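# Reassemble the aquarium canister filter with two arms

## Task

Rebuild the aquarium filter: seat both trays fully at the bottom of the canister, fit the rubber ring into the groove around the canister rim, put the head on with both latches hooked onto the canister and both levers raised, and leave the filter upright.

## Robot and tools

Robot: two seven-joint arms, left_arm and right_arm, each ending in a two-pad parallel gripper. Scene frame: origin at table-top height midway between the nominal arm bases, +x forward over the table, +z up, left_arm toward +y. Measured bases: left_arm at (+0.040, +0.402, +0.031) m, right_arm at (+0.026, -0.389, +0.031) m, each yawed only slightly (quat_wxyz about (1,0,0,0.014) and (1,0,0,0.011)). A camera stand is fixed behind the arms. Loose parts may occasionally get nudged by something else.

Frames: every hand pose, Hand target, velocity and offset an arm reports or accepts uses that arm's own base frame; fixed cameras and the table use the scene frame. Gripper axes: fingers point along its +z, pads open and close along its y. end_effector_position is the spot between closed pads; fingertips extend about 19 mm past it when closed and 6 mm when fully open. Reported positions can be off by a few centimetres, more at long reach.

The row: every motion command is a row of 16 numbers, each from -1 to 1, always covering both arms: left dx, dy, dz, rx, ry, rz, left gripper position, left gripper speed, then the same eight for the right arm. dx to rz are an offset (not a pose) from that arm's Hand target as it stood when the action or call began, along its base axes; rotation turns about the Hand target point and rx, ry, rz form one rotation vector. Scale: 1.0 equals 0.6 m or 180 degrees. Later rows in the same action still count from that start, not from the row before; sending the same offset in a new call moves the hand further. Six zeros re-ask for the current Hand target. Gripper position is absolute: +1 fully open (85 mm), 0 near 45 mm, -1 shut, not linear in between. Gripper speed: -1 about 20 mm/s, 0 about 85, +1 about 150; faster closes from a centimetre or more away grip harder. To keep a gripper unchanged, resend its last position and speed (0 is a real command).

Tools:
- execute_actions(actions, cameras): actions is a list of actions; each action is up to 15 rows, one per 1/30 s step, the last row repeated if fewer. An empty list returns state and all camera images.
- move(target, speed, blend, blocking, cameras): target is one 16-number row or up to 15 rows, all offsets from the same starting Hand targets. speed in m/s, 0.002 to 0.5 (default 0.25), one value or one per target; rotation is capped at twice that in rad/s and at 0.873 rad/s. blend in m rounds corners between listed targets (0 means stop at each). blocking=false returns after about 0.5 s while the motion continues. Paths are straight, both arms finish together, do not avoid obstacles, and stop after 10 s.
- wait(seconds 0 to 10): let time pass holding commands.
- stop(): brake the running move; fingers keep going.
- zoom_image(camera, region [x0,y0,x1,y1] in pixels, at most 504 by 504) on the newest image of cam_head_left, cam_head_right, cam_high, cam_low, cam_left_wrist or cam_right_wrist (all 896x504).
- clear_fault(arm): clears a reported torque fault on left_arm or right_arm.
- finished_scene(scene): ends the current scene, given its number; irreversible.

Results: end_effector_position (m) and end_effector_quat_wxyz in the arm's base frame; Hand target (next offsets start here; the hand often rests a little short, so resend the gap as an offset); Tool commands; position_measured_pct, roughly 50 - 50 x the position number where the pads stand; object_status 0 moving, 1 blocked opening, 2 stopped on something early (firm grip), 3 at commanded position or pads met (empty or soft grip); motor_current_ma near 1000 on a firm hold, near 0 in air. Joint velocities may read within noise; joint torques are signed toward larger joint angles. Flange force is along the gripper's axes and includes held weight. Wrist depth gives a 7x7 grid of distances in mm (164 to 4000, '-' for none). Move results add a move: line: done, off_target, moving, held or fault, plus limits=paced (pose clipped) or limits=held (steps withheld).

Behaviour: commanded orientation is clipped to within 32 degrees of the current one each step; large turns can swing the elbow. A clearance check blocks commands bringing the arms too close, but not finger contact. Joint ranges and speed caps apply; wrist pitch spans -2.100 to 2.100 rad, elbow -2.580 to 2.580.

Avoid: the arms are stiff, so aiming even a few millimetres into a surface presses hard; back off by commanding the target behind the gripper. Fast contact hits hard. Never squeeze the other arm's fingers or bump the arms together. Torque above 104.5 N m (big joints) or 51.3 N m (wrist joints), or a joint straying over 5 degrees, faults that arm until clear_fault. Motors heat while loaded, stretched or pushing; MOTOR HOT appears at 60 C and at 75 C the arm sags for a while. Do not drop or release moving parts, squeeze a part hard while it still rests on something, swing loads fast, or let anything fall or end up off the table.

Each tool is called after "Emit:" as name(argument=value, ...), one argument or row to a line, values as JSON.

## Session

Scene 1 solved. Starting scene 2.

Emit:
execute_actions(
  actions=[],
)

Emit:
zoom_image(
  camera="cam_head_right",
  region=[420, 180, 760, 420],
)

Scene clock: 0.00 s.
left_arm: end_effector_position=(+0.8497, -0.3037, +0.1203) position_measured_pct=0.0 object_status=3 motor_current_ma=0 end_effector_quat_wxyz=(+0.332, +0.835, +0.104, +0.426) | right_arm: end_effector_position=(+0.5565, -0.1654, +0.3112) position_measured_pct=0.0 object_status=3 motor_current_ma=0 end_effector_quat_wxyz=(-0.107, +0.686, +0.602, +0.394)
Joint positions: left_arm=[0.583 1.324 -0.92 1.085 -0.763 -0.756 0.621] | right_arm=[0.61 0.665 0.082 1.223 -0.898 1.439 0.76]
Joint velocities: within noise
Joint torques (N m): no reading
Flange force (N): no reading
Wrist depth (mm): cam_left_wrist=[1900 2351 2493 2483 2240 2232 2580 / 1754 2072 2590 2590 2351 2631 2751 / 1609 1878 2294 2695 2098 2858 2895 / 1507 1787 2078 2368 2521 3055 3041 / 1411 1641 1916 2255 2833 3128 3282 / 293 1500 1740 2092 2493 3234 3435 / 272 310 366 1857 2263 2908 3299] | cam_right_wrist=[742 800 867 949 1047 3157 3349 / 684 732 784 857 927 2774 3157 / 634 677 725 778 846 2521 2751 / 590 625 665 714 766 2255 2474 / 539 484 615 658 703 749 2248 / 500 488 546 611 652 696 2046 / 480 484 534 573 604 643 1884]
Hand target: left_arm +0.8497, -0.3037, +0.1203; +0.332, +0.835, +0.104, +0.426 | right_arm +0.5565, -0.1654, +0.3112; -0.107, +0.686, +0.602, +0.394
Tool commands: left_gripper/position=+1.0 left_gripper/speed=+1.0 right_gripper/position=+1.0 right_gripper/speed=+1.0

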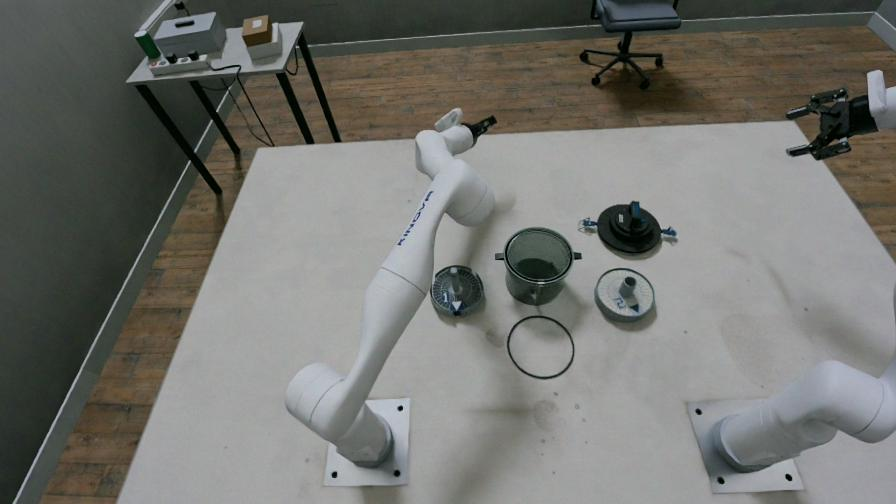

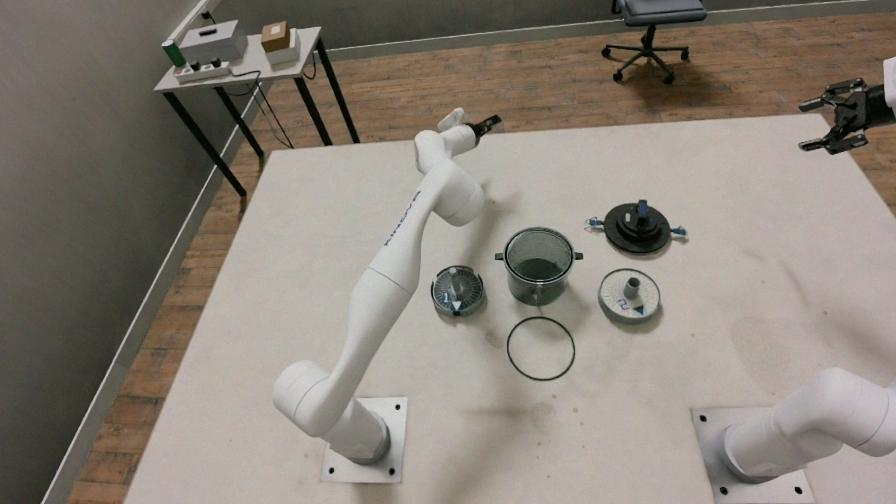

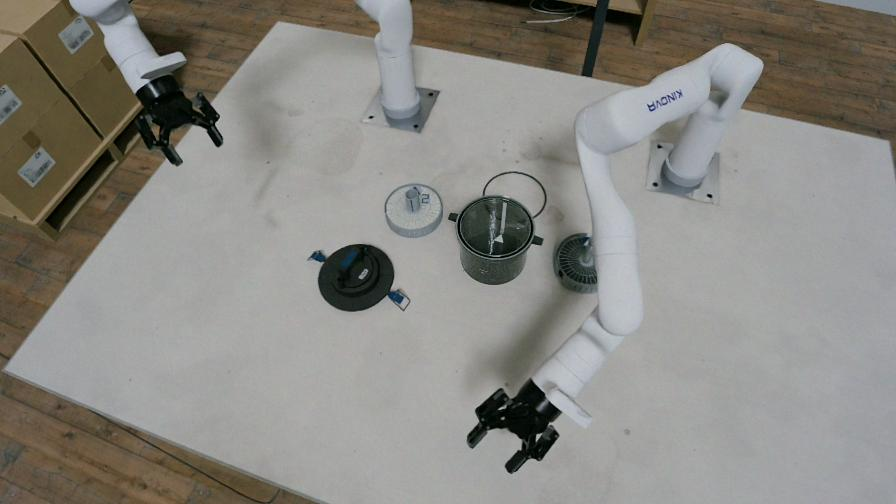

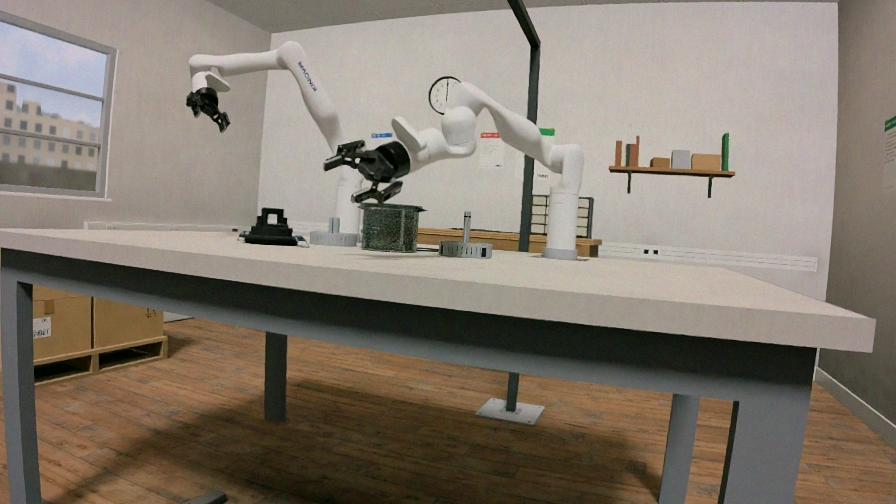

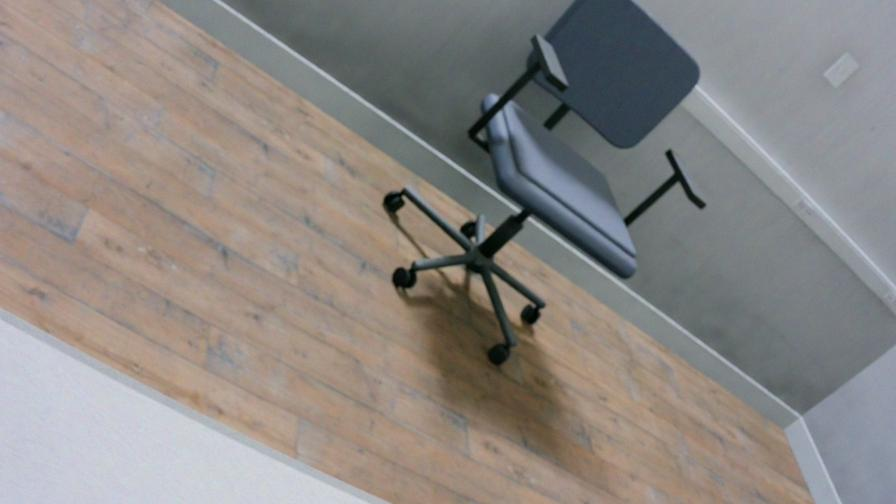

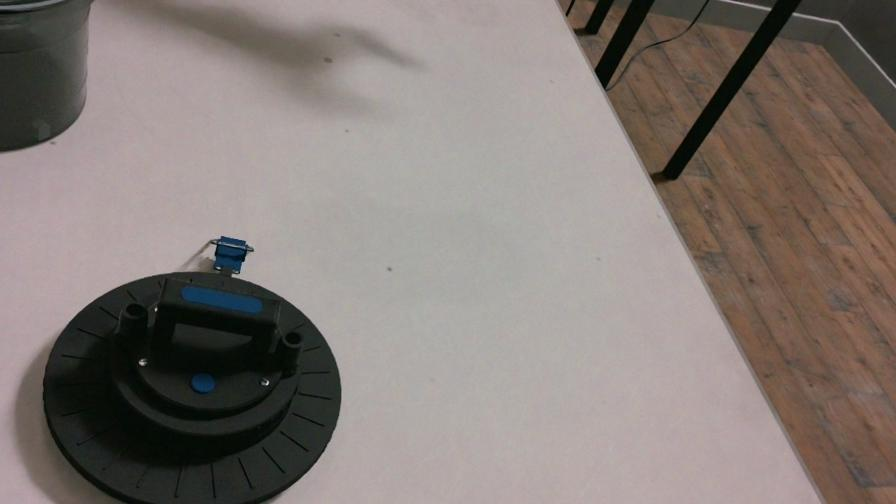

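Scaled by 1.482 from the camera's 896x504 image, which has a finer 1280x720 frame.

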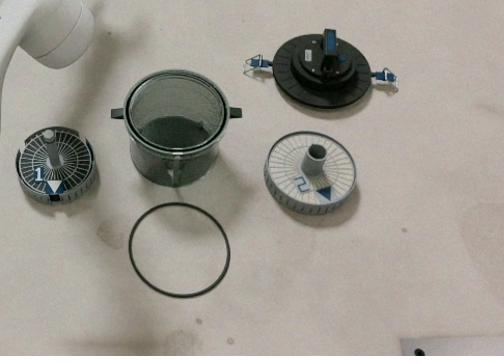

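Emit:
move(
  target=[
    [0, 0, 0.383, 0, 0, 0, 1, 1, -0.15, 0.25, 0.0647, -0.1, 0.06, 0.02, 1, 1],
    [-0.8245, 0.1728, 0.3828, 0.4095, 0.0508, -0.5074, 1, 1, -0.3175, 0.5565, 0.0647, -0.2326, 0.1332, 0.039, 1, 1],
  ],
  blend=[0.05, 0],
  speed=0.3,
  cameras=["cam_left_wrist", "cam_right_wrist"],
)

Scene clock: 37.80 s.
left_arm: end_effector_position=(+0.3550, -0.2000, +0.3500) position_measured_pct=0.0 object_status=3 motor_current_ma=0 end_effector_quat_wxyz=(+0.000, +0.707, -0.707, +0.000) | right_arm: end_effector_position=(+0.3660, +0.1685, +0.3500) position_measured_pct=0.0 object_status=3 motor_current_ma=0 end_effector_quat_wxyz=(+0.000, +0.708, +0.707, +0.000)
Joint positions: left_arm=[1.309 0.497 -1.379 1.423 -2.655 -1.61 -0.024] | right_arm=[-0.416 0.217 -0.099 1.463 0.021 1.462 -0.516]
Joint torques (N m): left_arm=[0.7 -12.89 -3.54 -6.17 0.09 -0.05 -0.05] | right_arm=[0.32 -13.21 -0.21 -9.58 0.03 0.16 -0.08]
Flange force (N): left_arm=[2.7 -7.6 -5.4] | right_arm=[-0.7 -2.1 2.5]
Wrist depth (mm): cam_left_wrist=[523 523 524 526 526 524 526 / 523 526 525 522 525 524 523 / 523 525 524 525 523 525 522 / 523 523 525 494 521 524 524 / 523 523 525 497 524 523 523 / 523 524 525 495 523 525 524 / 522 524 523 495 523 522 527] | cam_right_wrist=[532 528 529 525 524 523 520 / 530 530 527 526 408 522 520 / 530 528 527 526 524 521 520 / 530 529 527 525 523 521 520 / 531 529 525 492 521 522 519 / 529 527 527 493 522 502 496 / 530 528 525 493 522 497 466]
Hand target: left_arm +0.3550, -0.2001, +0.3500; +0.000, +0.707, -0.707, +0.000 | right_arm +0.3660, +0.1685, +0.3500; +0.000, +0.707, +0.707, +0.000
Off the commanded pose: left_arm 0.000 m, 0 deg | right_arm 0.000 m, 0 deg.
move: done
Images, in order (width x height): cam_left_wrist 896x504, cam_right_wrist 896x504.

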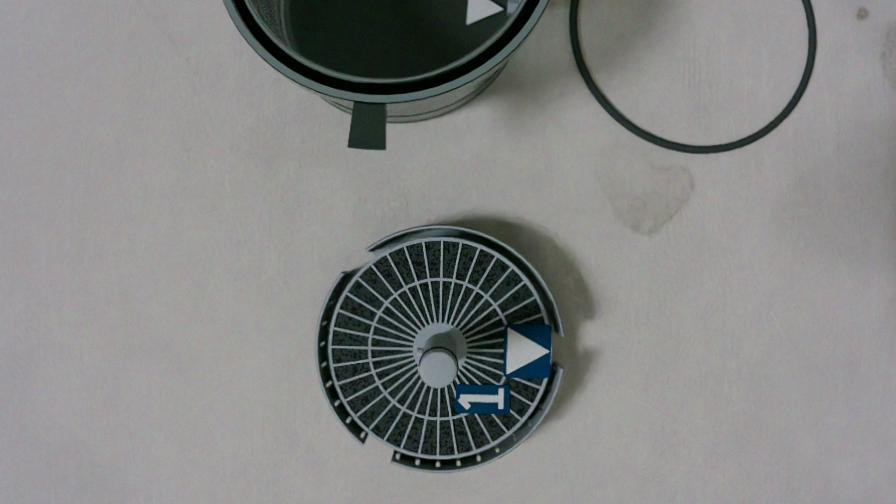

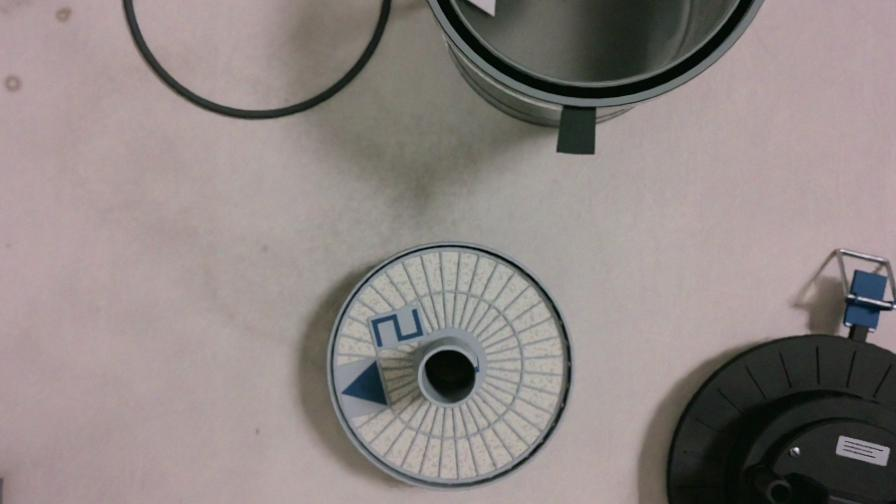

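Emit:
move(
  target=[
    [0.0062, -0.0127, -0.3, 0, 0, 0, -0.1, 0, 0, 0, 0, 0, 0, 0, 1, 1],
    [0.0062, -0.0127, -0.4817, 0, 0, 0, -0.1, 0, 0, 0, 0, 0, 0, 0, 1, 1],
    [0.0062, -0.0127, -0.4817, 0, 0, 0, -0.75, -1, 0, 0, 0, 0, 0, 0, 1, 1],
  ],
  blend=[0.005, 0, 0],
  speed=[0.25, 0.15, 0.1],
  cameras=["cam_left_wrist"],
)

Scene clock: 69.83 s.
left_arm: end_effector_position=(+0.3587, -0.2077, +0.0609) position_measured_pct=80.5 object_status=0 motor_current_ma=1000 end_effector_quat_wxyz=(+0.000, +0.707, -0.707, +0.000) | right_arm: end_effector_position=(+0.3660, +0.1685, +0.3500) position_measured_pct=0.0 object_status=3 motor_current_ma=0 end_effector_quat_wxyz=(+0.000, +0.708, +0.707, +0.000)
Joint positions: left_arm=[1.144 0.86 -1.065 1.92 -2.205 -0.966 -0.381] | right_arm=[-0.416 0.217 -0.099 1.463 0.021 1.462 -0.516]
Joint torques (N m): left_arm=[1.12 -12.93 -2.37 -2.68 1.13 0.62 -0.04] | right_arm=[0.38 -13.23 -0.2 -9.57 0.03 0.16 -0.07]
Flange force (N): left_arm=[-0.7 -3.9 -14.7] | right_arm=[-0.5 -2.1 2.5]
Wrist depth (mm): cam_left_wrist=[237 237 237 237 237 237 237 / 237 237 237 237 237 237 237 / 237 237 237 237 237 237 237 / 237 237 234 208 234 237 237 / 237 236 208 208 208 237 237 / 237 208 208 207 208 210 237 / 236 208 208 207 207 207 237] | cam_right_wrist=[531 529 527 525 523 522 520 / 530 530 528 525 409 522 520 / 530 529 527 525 522 522 521 / 530 529 526 525 524 522 520 / 530 528 527 494 522 522 519 / 530 527 526 493 522 500 497 / 530 527 525 492 521 499 466]
Hand target: left_arm +0.3587, -0.2077, +0.0609; +0.000, +0.707, -0.707, +0.000 | right_arm +0.3660, +0.1685, +0.3500; +0.000, +0.708, +0.707, +0.000
Off the commanded pose: left_arm 0.000 m, 0 deg | right_arm 0.000 m, 0 deg.
move: done
Images, in order (width x height): cam_left_wrist 896x504.

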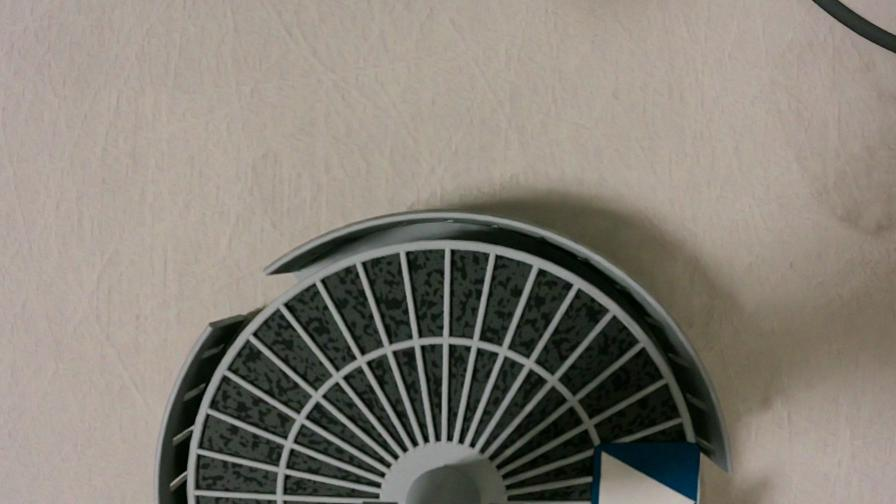

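Emit:
move(
  target=[
    [0, 0, 0.2667, 0, 0, 0, -0.75, -1, 0, 0, 0, 0, 0, 0, 1, 1],
    [0.0502, -0.343, 0.2033, 0, 0, -0.0183, -0.75, -1, 0.2, -0.2, 0, 0, 0, 0, 1, 1],
  ],
  cameras=["cam_left_wrist"],
  speed=0.2,
  blend=[0.03, 0],
)

Emit:
zoom_image(
  camera="cam_left_wrist",
  region=[130, 80, 450, 400],
)

Emit:
zoom_image(
  camera="cam_left_wrist",
  region=[446, 80, 766, 400],
)

Scene clock: 80.70 s.
left_arm: end_effector_position=(+0.3888, -0.4135, +0.1829) position_measured_pct=80.5 object_status=2 motor_current_ma=1000 end_effector_quat_wxyz=(+0.000, +0.686, -0.727, +0.000) | right_arm: end_effector_position=(+0.4860, +0.0485, +0.3500) position_measured_pct=0.0 object_status=3 motor_current_ma=0 end_effector_quat_wxyz=(+0.000, +0.708, +0.707, +0.000)
Joint positions: left_arm=[1.261 0.921 -1.102 1.199 -2.345 -1.456 0.212] | right_arm=[-0.152 0.425 0.002 1.168 -0.001 1.549 -0.151]
Joint torques (N m): left_arm=[-0.22 -12.42 -1.98 -3.27 2.12 3.96 0.05] | right_arm=[0.38 -17.29 0.09 -9.59 0.03 0.16 -0.1]
Flange force (N): left_arm=[1.1 -0.6 -26.3] | right_arm=[0.2 -2.7 2.6]
Wrist depth (mm): cam_left_wrist=[357 357 357 358 357 359 358 / 357 357 357 243 358 358 357 / 358 357 358 237 357 357 357 / 358 357 357 241 237 357 358 / 357 358 213 213 213 237 358 / 358 223 211 211 211 210 358 / 356 209 209 208 209 208 357] | cam_right_wrist=[530 529 526 527 524 521 521 / 530 497 497 526 522 522 519 / 530 495 496 525 500 500 520 / 531 497 525 525 469 475 520 / 529 528 525 524 469 499 518 / 530 527 525 524 501 520 518 / 529 527 526 523 520 521 518]
Hand target: left_arm +0.3888, -0.4135, +0.1829; +0.000, +0.686, -0.727, +0.000 | right_arm +0.4860, +0.0485, +0.3500; +0.000, +0.708, +0.707, +0.000
Off the commanded pose: left_arm 0.000 m, 0 deg | right_arm 0.000 m, 0 deg.
move: done
Images, in order (width x height): cam_left_wrist 896x504.

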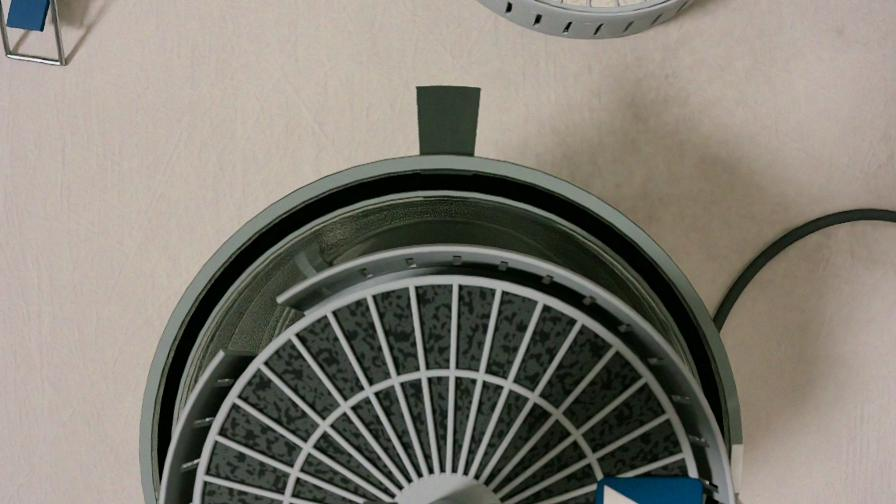

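Scaled by 1.575 from the camera's 896x504 image, which has a finer 1280x720 frame.

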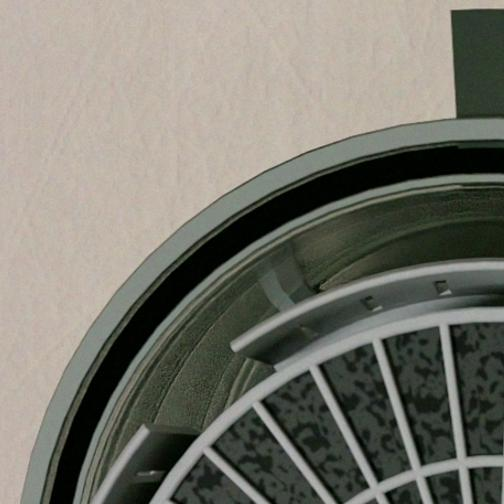

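Scaled by 1.575 from the camera's 896x504 image, which has a finer 1280x720 frame.

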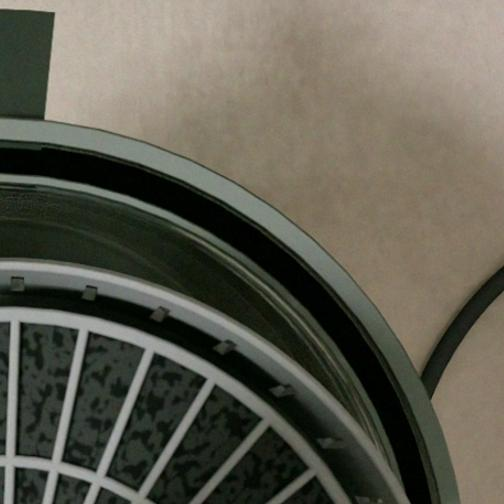

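Emit:
move(
  target=[
    [0, 0, 0.09, 0, 0, 0, -0.75, -1, 0, 0, 0, 0, 0, 0, 1, 1],
    [-0.0502, 0.343, 0.09, 0, 0, 0.0183, -0.75, -1, 0, 0, 0, 0, 0, 0, 1, 1],
    [-0.0502, 0.343, -0.15, 0, 0, 0.0183, -0.75, -1, 0, 0, 0, 0, 0, 0, 1, 1],
    [-0.0502, 0.343, -0.2017, 0, 0, 0.0183, -0.75, -1, 0, 0, 0, 0, 0, 0, 1, 1],
  ],
  cameras=["cam_left_wrist"],
  speed=[0.1, 0.25, 0.15, 0.03],
  blend=[0.02, 0.02, 0.005, 0],
)

Scene clock: 114.67 s.
left_arm: end_effector_position=(+0.3587, -0.2077, +0.0619) position_measured_pct=80.5 object_status=2 motor_current_ma=1000 end_effector_quat_wxyz=(+0.000, +0.707, -0.707, +0.000) | right_arm: end_effector_position=(+0.4860, +0.0485, +0.3500) position_measured_pct=0.0 object_status=3 motor_current_ma=0 end_effector_quat_wxyz=(+0.000, +0.708, +0.707, +0.000)
Joint positions: left_arm=[1.14 0.852 -1.055 1.919 -2.216 -0.96 -0.372] | right_arm=[-0.152 0.425 0.002 1.168 -0.001 1.549 -0.151]
Joint torques (N m): left_arm=[3.94 -9.2 2.11 -0.67 1.16 -0.62 -0.04] | right_arm=[0.4 -17.27 0.11 -9.57 0.01 0.18 -0.08]
Flange force (N): left_arm=[-6.1 -8.1 -24.9] | right_arm=[0.3 -2.7 2.6]
Wrist depth (mm): cam_left_wrist=[238 239 239 238 238 239 238 / 239 238 238 239 239 238 238 / 239 238 238 238 238 238 238 / 238 238 238 229 238 238 238 / 238 238 209 209 209 238 238 / 238 208 208 208 208 214 238 / 238 207 208 207 207 207 238] | cam_right_wrist=[530 530 527 526 525 521 520 / 530 497 496 526 524 521 520 / 529 496 495 523 502 500 520 / 529 497 525 524 469 476 519 / 529 527 526 524 469 499 520 / 530 527 525 525 500 519 518 / 529 527 526 523 521 520 519]
Hand target: left_arm +0.3587, -0.2077, +0.0619; +0.000, +0.707, -0.707, +0.000 | right_arm +0.4860, +0.0485, +0.3500; +0.000, +0.708, +0.707, +0.000
Off the commanded pose: left_arm 0.000 m, 0 deg | right_arm 0.000 m, 0 deg.
move: done
Images, in order (width x height): cam_left_wrist 896x504.

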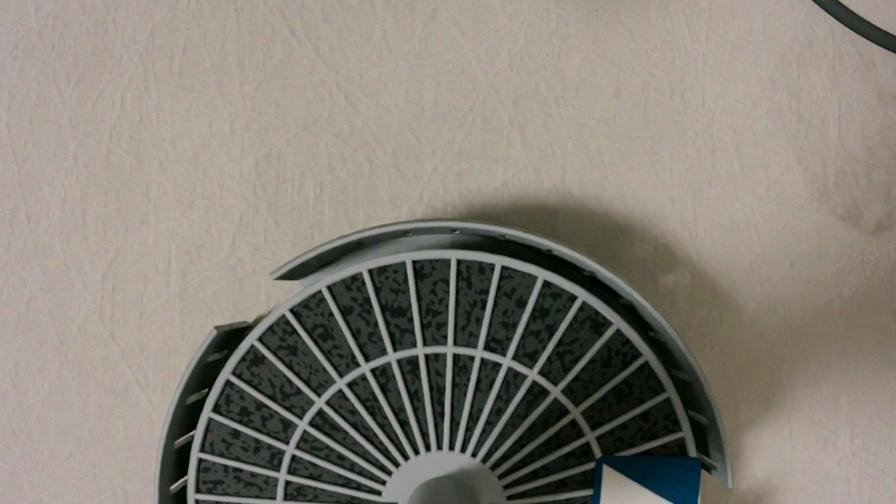

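Emit:
move(
  target=[
    [0, 0, -0.0012, 0, 0, 0, -0.3, -1, 0, 0, 0, 0, 0, 0, 1, 1],
  ],
  cameras=["cam_left_wrist"],
  speed=0.03,
)

Scene clock: 121.20 s.
left_arm: end_effector_position=(+0.3587, -0.2077, +0.0612) position_measured_pct=64.9 object_status=0 motor_current_ma=0 end_effector_quat_wxyz=(+0.000, +0.707, -0.707, +0.000) | right_arm: end_effector_position=(+0.4860, +0.0485, +0.3500) position_measured_pct=0.0 object_status=3 motor_current_ma=0 end_effector_quat_wxyz=(+0.000, +0.708, +0.707, +0.000)
Joint positions: left_arm=[1.139 0.853 -1.054 1.92 -2.214 -0.958 -0.373] | right_arm=[-0.152 0.425 0.002 1.168 -0.001 1.549 -0.151]
Joint torques (N m): left_arm=[0.96 -16.79 -4.77 -2.59 0.14 -0.08 -0.05] | right_arm=[0.38 -17.27 0.06 -9.59 0.04 0.18 -0.09]
Flange force (N): left_arm=[2.1 -7.8 -0.7] | right_arm=[0.2 -2.7 2.6]
Wrist depth (mm): cam_left_wrist=[237 237 237 237 237 237 237 / 237 237 237 237 237 237 237 / 237 237 237 237 237 237 237 / 237 237 234 208 234 237 237 / 236 237 209 208 208 237 237 / 237 209 208 207 208 209 237 / 237 208 208 207 208 207 237] | cam_right_wrist=[530 528 526 525 523 521 520 / 530 498 497 525 524 522 520 / 530 496 495 525 501 499 518 / 532 498 526 525 469 476 520 / 530 528 528 524 470 498 520 / 530 527 525 525 500 519 518 / 530 528 526 524 521 520 518]
Hand target: left_arm +0.3587, -0.2077, +0.0612; +0.000, +0.707, -0.707, +0.000 | right_arm +0.4860, +0.0485, +0.3500; +0.000, +0.708, +0.707, +0.000
Off the commanded pose: left_arm 0.000 m, 0 deg | right_arm 0.000 m, 0 deg.
move: done
Images, in order (width x height): cam_left_wrist 896x504.

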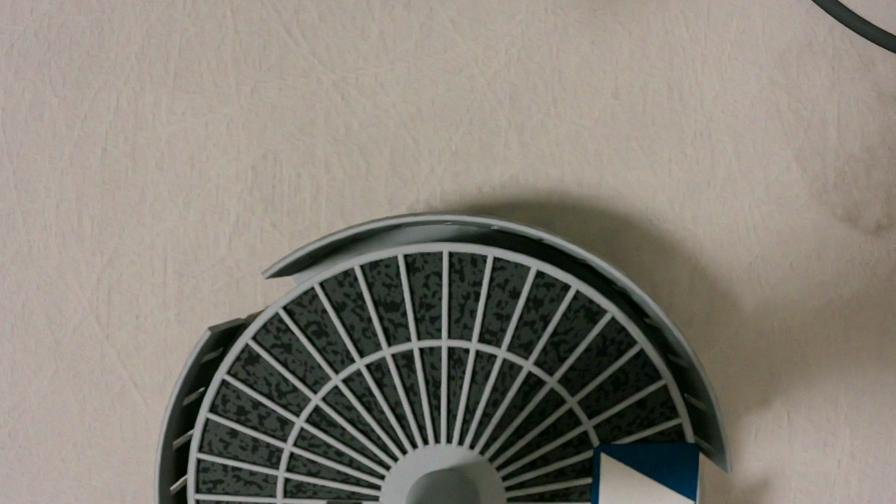

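Emit:
move(
  target=[
    [0, 0.003, 0, 0, 0, 0, -0.3, -1, 0, 0, 0, 0, 0, 0, 1, 1],
    [0, 0.003, 0, 0, 0, 0, -0.75, -1, 0, 0, 0, 0, 0, 0, 1, 1],
    [0, 0.003, 0.2733, 0, 0, 0, -0.75, -1, 0, 0, 0, 0, 0, 0, 1, 1],
    [0.0502, -0.343, 0.2733, 0, 0, -0.0183, -0.75, -1, 0, 0, 0, 0, 0, 0, 1, 1],
  ],
  cameras=["cam_left_wrist"],
  speed=[0.03, 0.1, 0.15, 0.2],
  blend=[0, 0, 0.02, 0],
)

Emit:
zoom_image(
  camera="cam_left_wrist",
  region=[130, 80, 450, 400],
)

Emit:
zoom_image(
  camera="cam_left_wrist",
  region=[446, 80, 766, 400],
)

Scene clock: 146.20 s.
left_arm: end_effector_position=(+0.3888, -0.4135, +0.2252) position_measured_pct=80.5 object_status=2 motor_current_ma=1000 end_effector_quat_wxyz=(+0.000, +0.686, -0.727, +0.000) | right_arm: end_effector_position=(+0.4860, +0.0485, +0.3500) position_measured_pct=0.0 object_status=3 motor_current_ma=0 end_effector_quat_wxyz=(+0.000, +0.708, +0.707, +0.000)
Joint positions: left_arm=[1.247 0.878 -1.115 1.119 -2.379 -1.545 0.248] | right_arm=[-0.152 0.425 0.002 1.168 -0.001 1.549 -0.151]
Joint torques (N m): left_arm=[0.93 -22.88 -5.07 -5.2 0.13 -0.02 -0.04] | right_arm=[0.35 -17.29 0.07 -9.58 0.03 0.18 -0.08]
Flange force (N): left_arm=[6.2 -8.7 -2.1] | right_arm=[0.2 -2.7 2.6]
Wrist depth (mm): cam_left_wrist=[398 399 398 399 368 400 399 / 399 399 400 399 398 399 400 / 398 399 399 279 400 398 398 / 398 398 209 208 208 399 399 / 399 400 208 208 208 398 398 / 399 208 208 207 208 208 398 / 399 208 207 207 207 207 397] | cam_right_wrist=[531 529 527 525 523 521 521 / 530 498 497 523 523 520 521 / 531 496 496 526 502 500 520 / 530 496 525 525 469 476 520 / 530 529 526 525 470 499 518 / 530 527 525 523 500 519 518 / 530 527 525 523 521 520 518]
Hand target: left_arm +0.3888, -0.4135, +0.2252; +0.000, +0.686, -0.727, +0.000 | right_arm +0.4860, +0.0485, +0.3500; +0.000, +0.708, +0.707, +0.000
Off the commanded pose: left_arm 0.000 m, 0 deg | right_arm 0.000 m, 0 deg.
move: done
Images, in order (width x height): cam_left_wrist 896x504.

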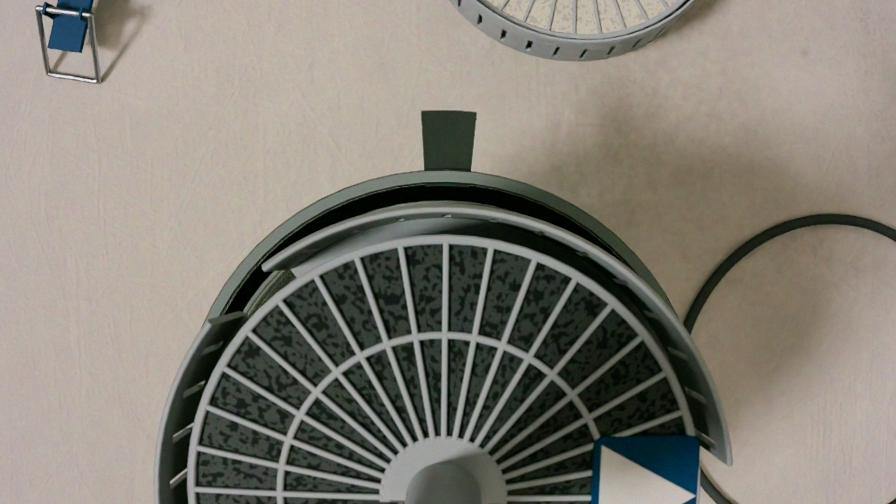

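Scaled by 1.575 from the camera's 896x504 image, which has a finer 1280x720 frame.

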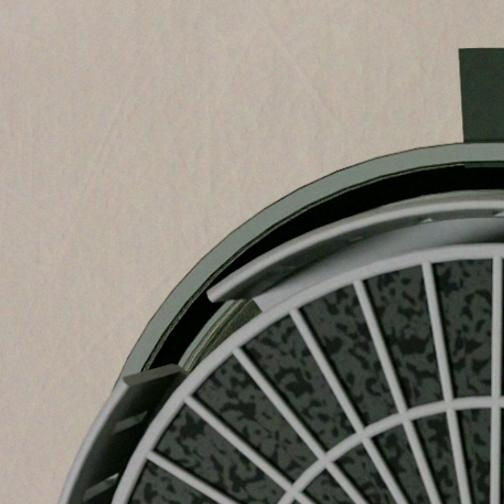

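Scaled by 1.575 from the camera's 896x504 image, which has a finer 1280x720 frame.

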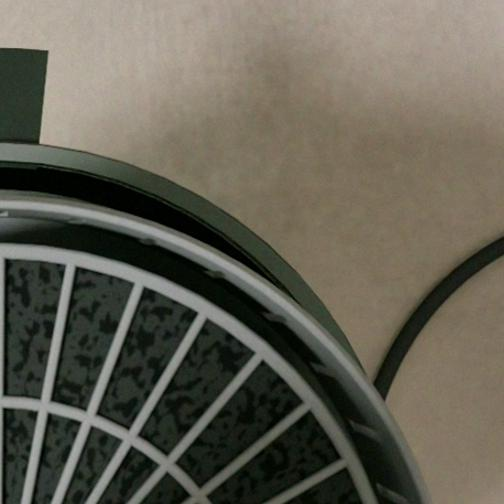

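Emit:
move(
  target=[
    [0.0033, -0.0017, 0, 0, 0, 0, -0.75, -1, 0, 0, 0, 0, 0, 0, 1, 1],
    [0.0033, -0.0017, -0.0703, 0, 0, 0, -0.75, -1, 0, 0, 0, 0, 0, 0, 1, 1],
  ],
  cameras=["cam_left_wrist"],
  speed=0.08,
)

Emit:
zoom_image(
  camera="cam_left_wrist",
  region=[130, 130, 450, 450],
)

Emit:
zoom_image(
  camera="cam_left_wrist",
  region=[446, 130, 766, 450],
)

Scene clock: 168.63 s.
left_arm: end_effector_position=(+0.3908, -0.4145, +0.1830) position_measured_pct=80.5 object_status=2 motor_current_ma=1000 end_effector_quat_wxyz=(+0.000, +0.686, -0.727, +0.000) | right_arm: end_effector_position=(+0.4860, +0.0485, +0.3500) position_measured_pct=0.0 object_status=3 motor_current_ma=0 end_effector_quat_wxyz=(+0.000, +0.708, +0.707, +0.000)
Joint positions: left_arm=[1.254 0.923 -1.097 1.189 -2.347 -1.458 0.215] | right_arm=[-0.152 0.425 0.002 1.168 -0.001 1.549 -0.151]
Joint torques (N m): left_arm=[0.99 -23.11 -5.43 -4.6 0.06 -0.02 -0.02] | right_arm=[0.34 -17.27 0.12 -9.63 0.05 0.19 -0.08]
Flange force (N): left_arm=[7.1 -9.8 -1.8] | right_arm=[0.1 -2.9 2.8]
Wrist depth (mm): cam_left_wrist=[357 357 357 357 357 358 356 / 357 356 357 241 356 357 358 / 357 356 357 232 357 358 356 / 357 357 232 208 208 356 357 / 357 237 208 208 208 232 357 / 356 208 208 207 208 208 356 / 356 208 207 207 207 207 356] | cam_right_wrist=[531 529 528 526 524 523 521 / 530 497 497 525 523 520 520 / 530 497 496 524 502 499 520 / 529 496 525 525 469 476 520 / 530 528 525 523 471 499 518 / 529 527 525 523 501 520 518 / 529 527 525 524 521 519 519]
Hand target: left_arm +0.3908, -0.4145, +0.1830; +0.000, +0.686, -0.727, +0.000 | right_arm +0.4860, +0.0485, +0.3500; +0.000, +0.708, +0.707, +0.000
Off the commanded pose: left_arm 0.000 m, 0 deg | right_arm 0.000 m, 0 deg.
move: done
Images, in order (width x height): cam_left_wrist 896x504.

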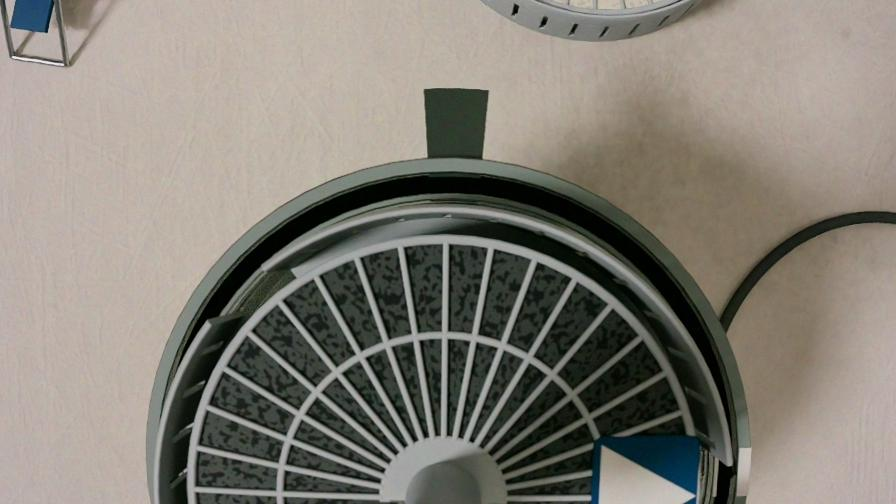

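Scaled by 1.575 from the camera's 896x504 image, which has a finer 1280x720 frame.

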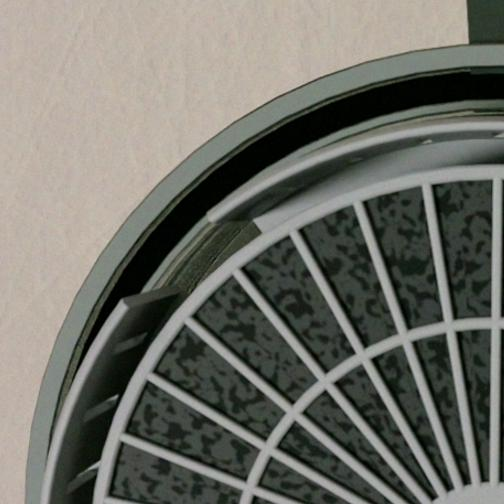

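Scaled by 1.575 from the camera's 896x504 image, which has a finer 1280x720 frame.

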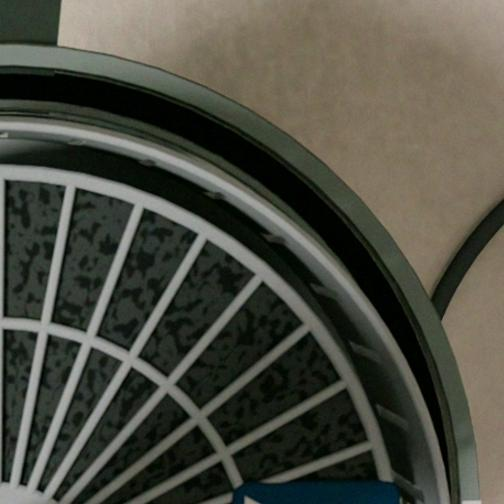

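Emit:
move(
  target=[
    [-0.0008, 0, -0.01, 0, 0, 0, -0.75, -1, 0, 0, 0, 0, 0, 0, 1, 1],
    [-0.0008, 0, -0.03, 0, 0, 0, -0.75, -1, 0, 0, 0, 0, 0, 0, 1, 1],
  ],
  speed=0.05,
  blend=[0.003, 0],
)

Emit:
move(
  target=[
    [0, 0, -0.145, 0, 0, 0, -0.75, -1, 0, 0, 0, 0, 0, 0, 1, 1],
  ],
  cameras=["cam_left_wrist"],
  speed=0.05,
)

Scene clock: 180.50 s.
left_arm: end_effector_position=(+0.3903, -0.4145, +0.1650) position_measured_pct=80.5 object_status=2 motor_current_ma=1000 end_effector_quat_wxyz=(+0.000, +0.686, -0.727, +0.000) | right_arm: end_effector_position=(+0.4860, +0.0485, +0.3500) position_measured_pct=0.0 object_status=3 motor_current_ma=0 end_effector_quat_wxyz=(+0.000, +0.708, +0.707, +0.000)
Joint positions: left_arm=[1.258 0.942 -1.089 1.22 -2.332 -1.421 0.201] | right_arm=[-0.152 0.425 0.002 1.168 -0.001 1.549 -0.151]
Joint torques (N m): left_arm=[0.93 -23.13 -5.55 -4.58 0.05 -0.07 0.02] | right_arm=[0.34 -17.31 0.07 -9.57 0.04 0.18 -0.04]
Flange force (N): left_arm=[6.4 -9.1 -1.1] | right_arm=[0.2 -2.6 2.6]
Wrist depth (mm): cam_left_wrist=[339 339 339 338 338 338 339 / 339 339 340 222 339 339 339 / 339 339 339 214 219 339 339 / 339 339 209 208 208 338 339 / 339 219 208 209 208 219 339 / 339 208 208 208 208 208 339 / 338 208 207 207 207 206 338] | cam_right_wrist=[532 529 527 526 524 521 521 / 530 498 497 526 524 522 519 / 530 498 496 525 501 501 520 / 530 498 526 525 469 475 519 / 529 527 524 524 471 499 519 / 527 528 526 523 501 520 520 / 529 528 525 523 520 519 518]
Hand target: left_arm +0.3903, -0.4145, +0.1650; +0.000, +0.686, -0.727, +0.000 | right_arm +0.4860, +0.0485, +0.3500; +0.000, +0.708, +0.707, +0.000
Off the commanded pose: left_arm 0.000 m, 0 deg | right_arm 0.000 m, 0 deg.
move: done

Scene clock: 182.57 s.
left_arm: end_effector_position=(+0.3903, -0.4145, +0.0780) position_measured_pct=80.5 object_status=2 motor_current_ma=1000 end_effector_quat_wxyz=(+0.000, +0.686, -0.727, +0.000) | right_arm: end_effector_position=(+0.4860, +0.0485, +0.3500) position_measured_pct=0.0 object_status=3 motor_current_ma=0 end_effector_quat_wxyz=(+0.000, +0.708, +0.707, +0.000)
Joint positions: left_arm=[1.257 1.047 -1.032 1.322 -2.246 -1.259 0.136] | right_arm=[-0.152 0.425 0.002 1.168 -0.001 1.549 -0.151]
Joint torques (N m): left_arm=[0.94 -23.58 -6.02 -3.86 0.08 -0.03 -0.02] | right_arm=[0.33 -17.3 0.09 -9.65 0.06 0.21 -0.07]
Flange force (N): left_arm=[5.9 -8.5 0.4] | right_arm=[0.1 -3.0 2.9]
Wrist depth (mm): cam_left_wrist=[253 253 252 - 253 252 253 / 253 252 - - - 252 252 / 252 - - 201 - - 252 / - 252 208 209 208 252 252 / 252 216 208 208 208 208 252 / 252 208 209 207 208 208 253 / 252 208 207 207 207 207 -] | cam_right_wrist=[530 530 527 525 525 522 521 / 531 497 498 526 524 521 520 / 531 497 496 525 500 501 520 / 530 497 526 525 468 475 518 / 528 527 526 524 471 498 520 / 528 527 525 523 502 520 519 / 528 527 525 522 521 520 518]
Hand target: left_arm +0.3903, -0.4145, +0.0780; +0.000, +0.686, -0.727, +0.000 | right_arm +0.4860, +0.0485, +0.3500; +0.000, +0.708, +0.707, +0.000
Off the commanded pose: left_arm 0.000 m, 0 deg | right_arm 0.000 m, 0 deg.
move: done
Images, in order (width x height): cam_left_wrist 896x504.

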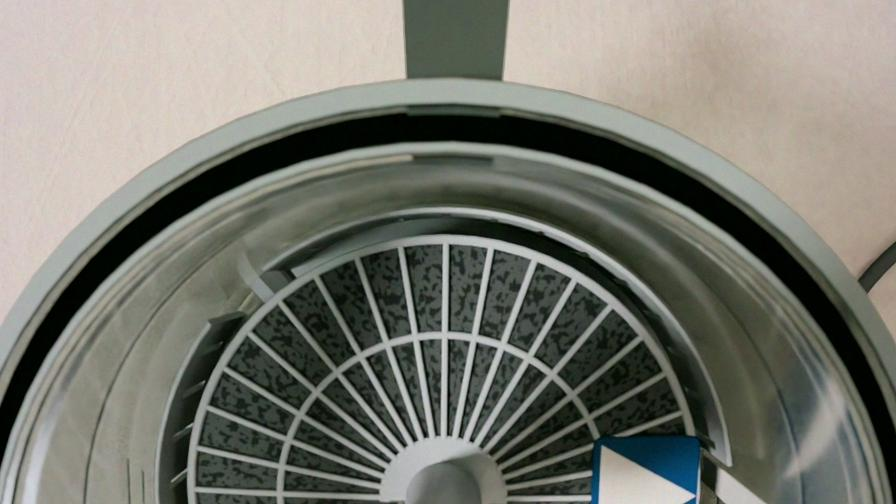

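Emit:
move(
  target=[
    [0, 0, -0.0133, 0, 0, 0, -0.75, -1, 0, 0, 0, 0, 0, 0, 1, 1],
  ],
  speed=0.03,
)

Emit:
move(
  target=[
    [0, 0, -0.0075, 0, 0, 0, -0.75, -1, 0, 0, 0, 0, 0, 0, 1, 1],
  ],
  speed=0.02,
)

Scene clock: 190.23 s.
left_arm: end_effector_position=(+0.3903, -0.4145, +0.0700) position_measured_pct=80.5 object_status=2 motor_current_ma=1000 end_effector_quat_wxyz=(+0.000, +0.686, -0.727, +0.000) | right_arm: end_effector_position=(+0.4860, +0.0485, +0.3500) position_measured_pct=0.0 object_status=3 motor_current_ma=0 end_effector_quat_wxyz=(+0.000, +0.708, +0.707, +0.000)
Joint positions: left_arm=[1.256 1.058 -1.026 1.328 -2.237 -1.245 0.13] | right_arm=[-0.152 0.425 0.002 1.168 -0.001 1.549 -0.151]
Joint torques (N m): left_arm=[0.93 -23.84 -5.88 -3.62 0.07 0.13 0.03] | right_arm=[0.37 -17.25 0.06 -9.57 0.06 0.17 -0.07]
Flange force (N): left_arm=[6.6 -9.3 0.4] | right_arm=[0.2 -2.7 2.5]
Wrist depth (mm): cam_left_wrist=[245 245 245 - - 244 245 / 245 244 - - - 245 244 / 245 - - 200 - - 244 / - - 208 208 208 - - / 245 216 208 208 209 208 244 / - 209 208 207 208 208 244 / 244 208 207 207 207 207 244] | cam_right_wrist=[530 529 526 524 525 522 520 / 531 497 497 525 524 521 520 / 530 496 495 525 500 500 520 / 530 498 525 526 469 475 519 / 529 528 525 523 471 497 520 / 528 526 527 524 501 520 518 / 529 527 525 523 521 520 519]
Hand target: left_arm +0.3903, -0.4145, +0.0700; +0.000, +0.686, -0.727, +0.000 | right_arm +0.4860, +0.0485, +0.3500; +0.000, +0.708, +0.707, +0.000
Off the commanded pose: left_arm 0.000 m, 0 deg | right_arm 0.000 m, 0 deg.
move: done

Scene clock: 190.93 s.
left_arm: end_effector_position=(+0.3903, -0.4145, +0.0657) position_measured_pct=80.5 object_status=2 motor_current_ma=1000 end_effector_quat_wxyz=(+0.000, +0.686, -0.727, +0.000) | right_arm: end_effector_position=(+0.4860, +0.0485, +0.3500) position_measured_pct=0.0 object_status=3 motor_current_ma=0 end_effector_quat_wxyz=(+0.000, +0.708, +0.707, +0.000)
Joint positions: left_arm=[1.255 1.063 -1.023 1.331 -2.232 -1.238 0.127] | right_arm=[-0.152 0.425 0.002 1.168 -0.001 1.549 -0.151]
Joint torques (N m): left_arm=[0.05 -11.17 -1.32 -2.86 1.68 3.07 -0.05] | right_arm=[0.31 -17.26 0.07 -9.61 0.05 0.2 -0.09]
Flange force (N): left_arm=[-0.6 0.7 -27.7] | right_arm=[0.0 -2.9 2.7]
Wrist depth (mm): cam_left_wrist=[241 241 241 - 241 241 240 / 241 241 - - - 241 241 / 241 - - 201 - - 241 / - - 208 208 209 - 241 / 241 215 208 208 208 214 240 / - 208 208 208 208 208 - / 241 208 207 207 207 207 240] | cam_right_wrist=[531 529 527 527 525 522 519 / 530 497 496 525 525 521 519 / 529 497 496 525 502 502 519 / 530 497 524 525 469 475 519 / 529 528 526 524 470 499 519 / 530 528 525 523 499 520 518 / 530 529 524 524 521 520 518]
Hand target: left_arm +0.3903, -0.4145, +0.0655; +0.000, +0.686, -0.727, +0.000 | right_arm +0.4860, +0.0485, +0.3500; +0.000, +0.708, +0.707, +0.000
Off the commanded pose: left_arm 0.000 m, 0 deg | right_arm 0.000 m, 0 deg.
move: done

Emit:
move(
  target=[
    [0, 0, 0.0015, 0, 0, 0, -0.35, -0.5, 0, 0, 0, 0, 0, 0, 1, 1],
    [0, 0, 0.3, 0, 0, 0, -0.35, -0.5, -0.2133, 0.192, -0.25, 0, 0, 0.0944, 1, 1],
    [-0.05, 0.44, 0.474, 0, 0, 0.0183, -0.35, -0.5, -0.2133, 0.192, -0.43, 0, 0, 0.0944, 1, 1],
  ],
  speed=[0.03, 0.15, 0.3],
  blend=[0, 0.03, 0],
  cameras=["cam_right_wrist"],
)

Scene clock: 211.40 s.
left_arm: end_effector_position=(+0.3603, -0.1505, +0.3498) position_measured_pct=67.5 object_status=3 motor_current_ma=0 end_effector_quat_wxyz=(+0.000, +0.707, -0.707, +0.000) | right_arm: end_effector_position=(+0.3580, +0.1637, +0.0920) position_measured_pct=0.0 object_status=3 motor_current_ma=0 end_effector_quat_wxyz=(+0.000, +0.595, +0.803, +0.000)
Joint positions: left_arm=[1.243 0.44 -1.372 1.475 -2.712 -1.574 -0.108] | right_arm=[-0.4 0.505 -0.126 1.986 0.1 0.657 -0.294]
Joint torques (N m): left_arm=[0.97 -11.42 -3.03 -6.47 0.17 -0.1 0] | right_arm=[0.37 -15.19 -0.44 -6.25 0.05 -0.04 -0.09]
Flange force (N): left_arm=[0.9 -8.0 -5.2] | right_arm=[0.4 -2.5 1.0]
Wrist depth (mm): cam_left_wrist=[525 524 524 524 523 526 524 / 525 524 524 524 523 522 525 / 527 522 525 523 525 526 524 / 524 526 524 523 522 525 523 / 523 522 524 524 526 524 524 / 524 523 522 523 525 525 523 / 522 524 525 525 524 526 524] | cam_right_wrist=[272 271 270 269 268 267 253 / 271 270 269 268 268 266 266 / 271 270 269 268 267 266 266 / 271 271 269 237 237 266 266 / 271 270 238 237 236 266 265 / 270 270 237 236 236 236 265 / 270 269 237 191 235 236 265]
Hand target: left_arm +0.3603, -0.1505, +0.3499; +0.000, +0.707, -0.707, +0.000 | right_arm +0.3580, +0.1637, +0.0920; +0.000, +0.595, +0.803, +0.000
Off the commanded pose: left_arm 0.000 m, 0 deg | right_arm 0.000 m, 0 deg.
move: done
Images, in order (width x height): cam_right_wrist 896x504.

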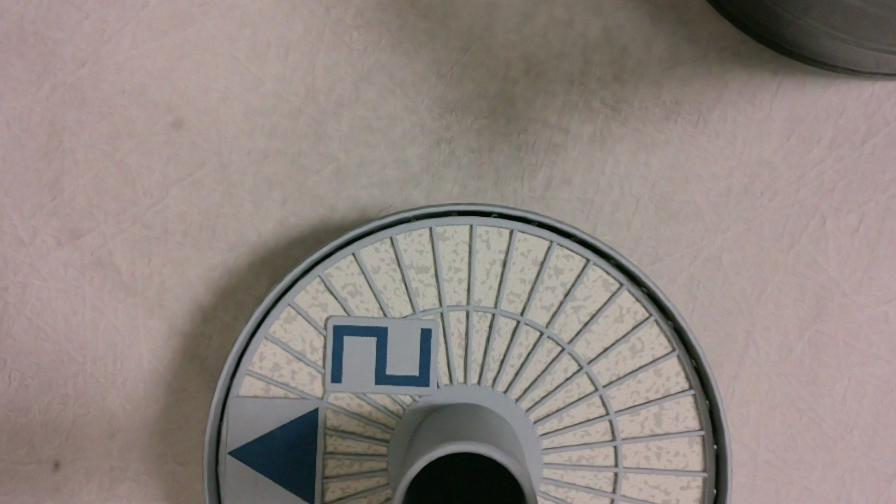

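Emit:
move(
  target=[
    [0, 0, 0, 0, 0, 0, -0.35, -0.5, 0, 0, -0.105, 0, 0, 0, 0.3, 0],
    [0, 0, 0, 0, 0, 0, -0.35, -0.5, 0, 0, -0.105, 0, 0, 0, -0.5, -1],
    [0, 0, 0, 0, 0, 0, -0.35, -0.5, 0, 0, 0.17, 0, 0, 0, -0.5, -1],
    [0, 0, 0, 0, 0, 0, -0.35, -0.5, 0.109, 0.185, 0.1633, 0, 0, -0.0944, -0.5, -1],
  ],
  cameras=["cam_right_wrist"],
  speed=[0.1, 0.1, 0.15, 0.2],
  blend=[0, 0, 0.02, 0],
)

Emit:
zoom_image(
  camera="cam_right_wrist",
  region=[280, 0, 664, 190],
)

Emit:
zoom_image(
  camera="cam_right_wrist",
  region=[380, 190, 560, 330],
)

Scene clock: 233.37 s.
left_arm: end_effector_position=(+0.3603, -0.1505, +0.3499) position_measured_pct=67.5 object_status=3 motor_current_ma=0 end_effector_quat_wxyz=(+0.000, +0.707, -0.707, +0.000) | right_arm: end_effector_position=(+0.4234, +0.2747, +0.1900) position_measured_pct=64.5 object_status=2 motor_current_ma=1000 end_effector_quat_wxyz=(+0.000, +0.707, +0.707, +0.000)
Joint positions: left_arm=[1.243 0.439 -1.372 1.475 -2.712 -1.574 -0.108] | right_arm=[-0.57 0.56 -0.088 1.473 0.052 1.111 -0.669]
Joint torques (N m): left_arm=[0.98 -11.66 -3.1 -6.4 0.11 -0.08 0.01] | right_arm=[0.38 -19.46 -0.26 -9.19 0.06 0.17 -0.07]
Flange force (N): left_arm=[1.3 -9.0 -5.3] | right_arm=[-1.2 -2.9 3.3]
Wrist depth (mm): cam_left_wrist=[523 525 526 527 524 522 523 / 525 524 525 524 526 525 524 / 525 526 523 523 524 523 522 / 525 524 522 526 524 526 522 / 523 522 523 522 525 524 525 / 523 525 523 523 524 524 524 / 524 522 523 520 525 524 523] | cam_right_wrist=[369 368 334 333 332 362 361 / 369 367 332 331 332 363 362 / 369 367 333 331 331 362 362 / 368 367 175 175 174 238 361 / 368 174 175 174 174 173 361 / 368 175 173 173 174 173 360 / 368 174 174 173 174 173 172]
Hand target: left_arm +0.3603, -0.1505, +0.3499; +0.000, +0.707, -0.707, +0.000 | right_arm +0.4234, +0.2747, +0.1900; +0.000, +0.707, +0.707, +0.000
Off the commanded pose: left_arm 0.000 m, 0 deg | right_arm 0.000 m, 0 deg.
move: done
Images, in order (width x height): cam_right_wrist 896x504.

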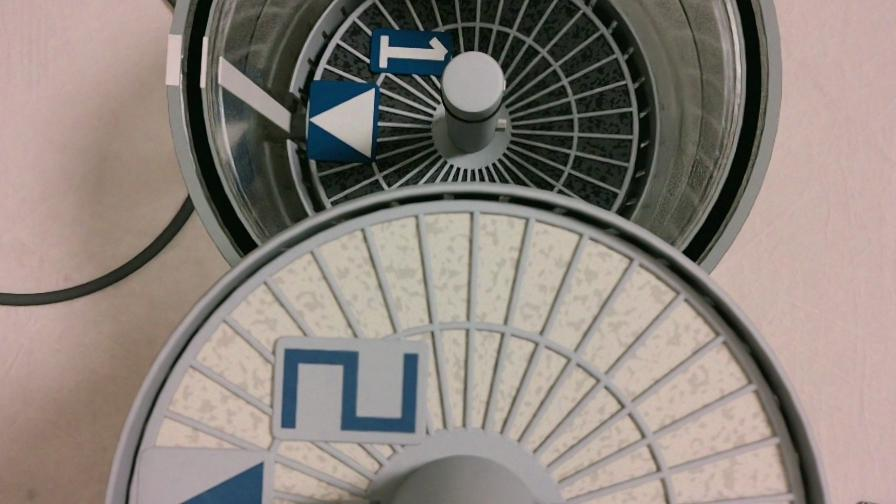

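Scaled by 1.312 from the camera's 896x504 image, which has a finer 1280x720 frame.

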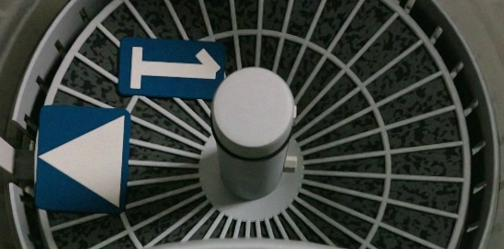

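Scaled by 2.800 from the camera's 896x504 image, which has a finer 1280x720 frame.

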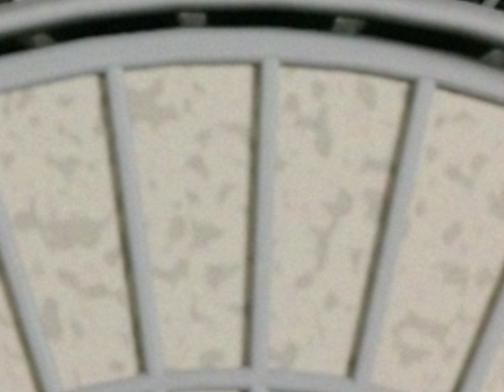

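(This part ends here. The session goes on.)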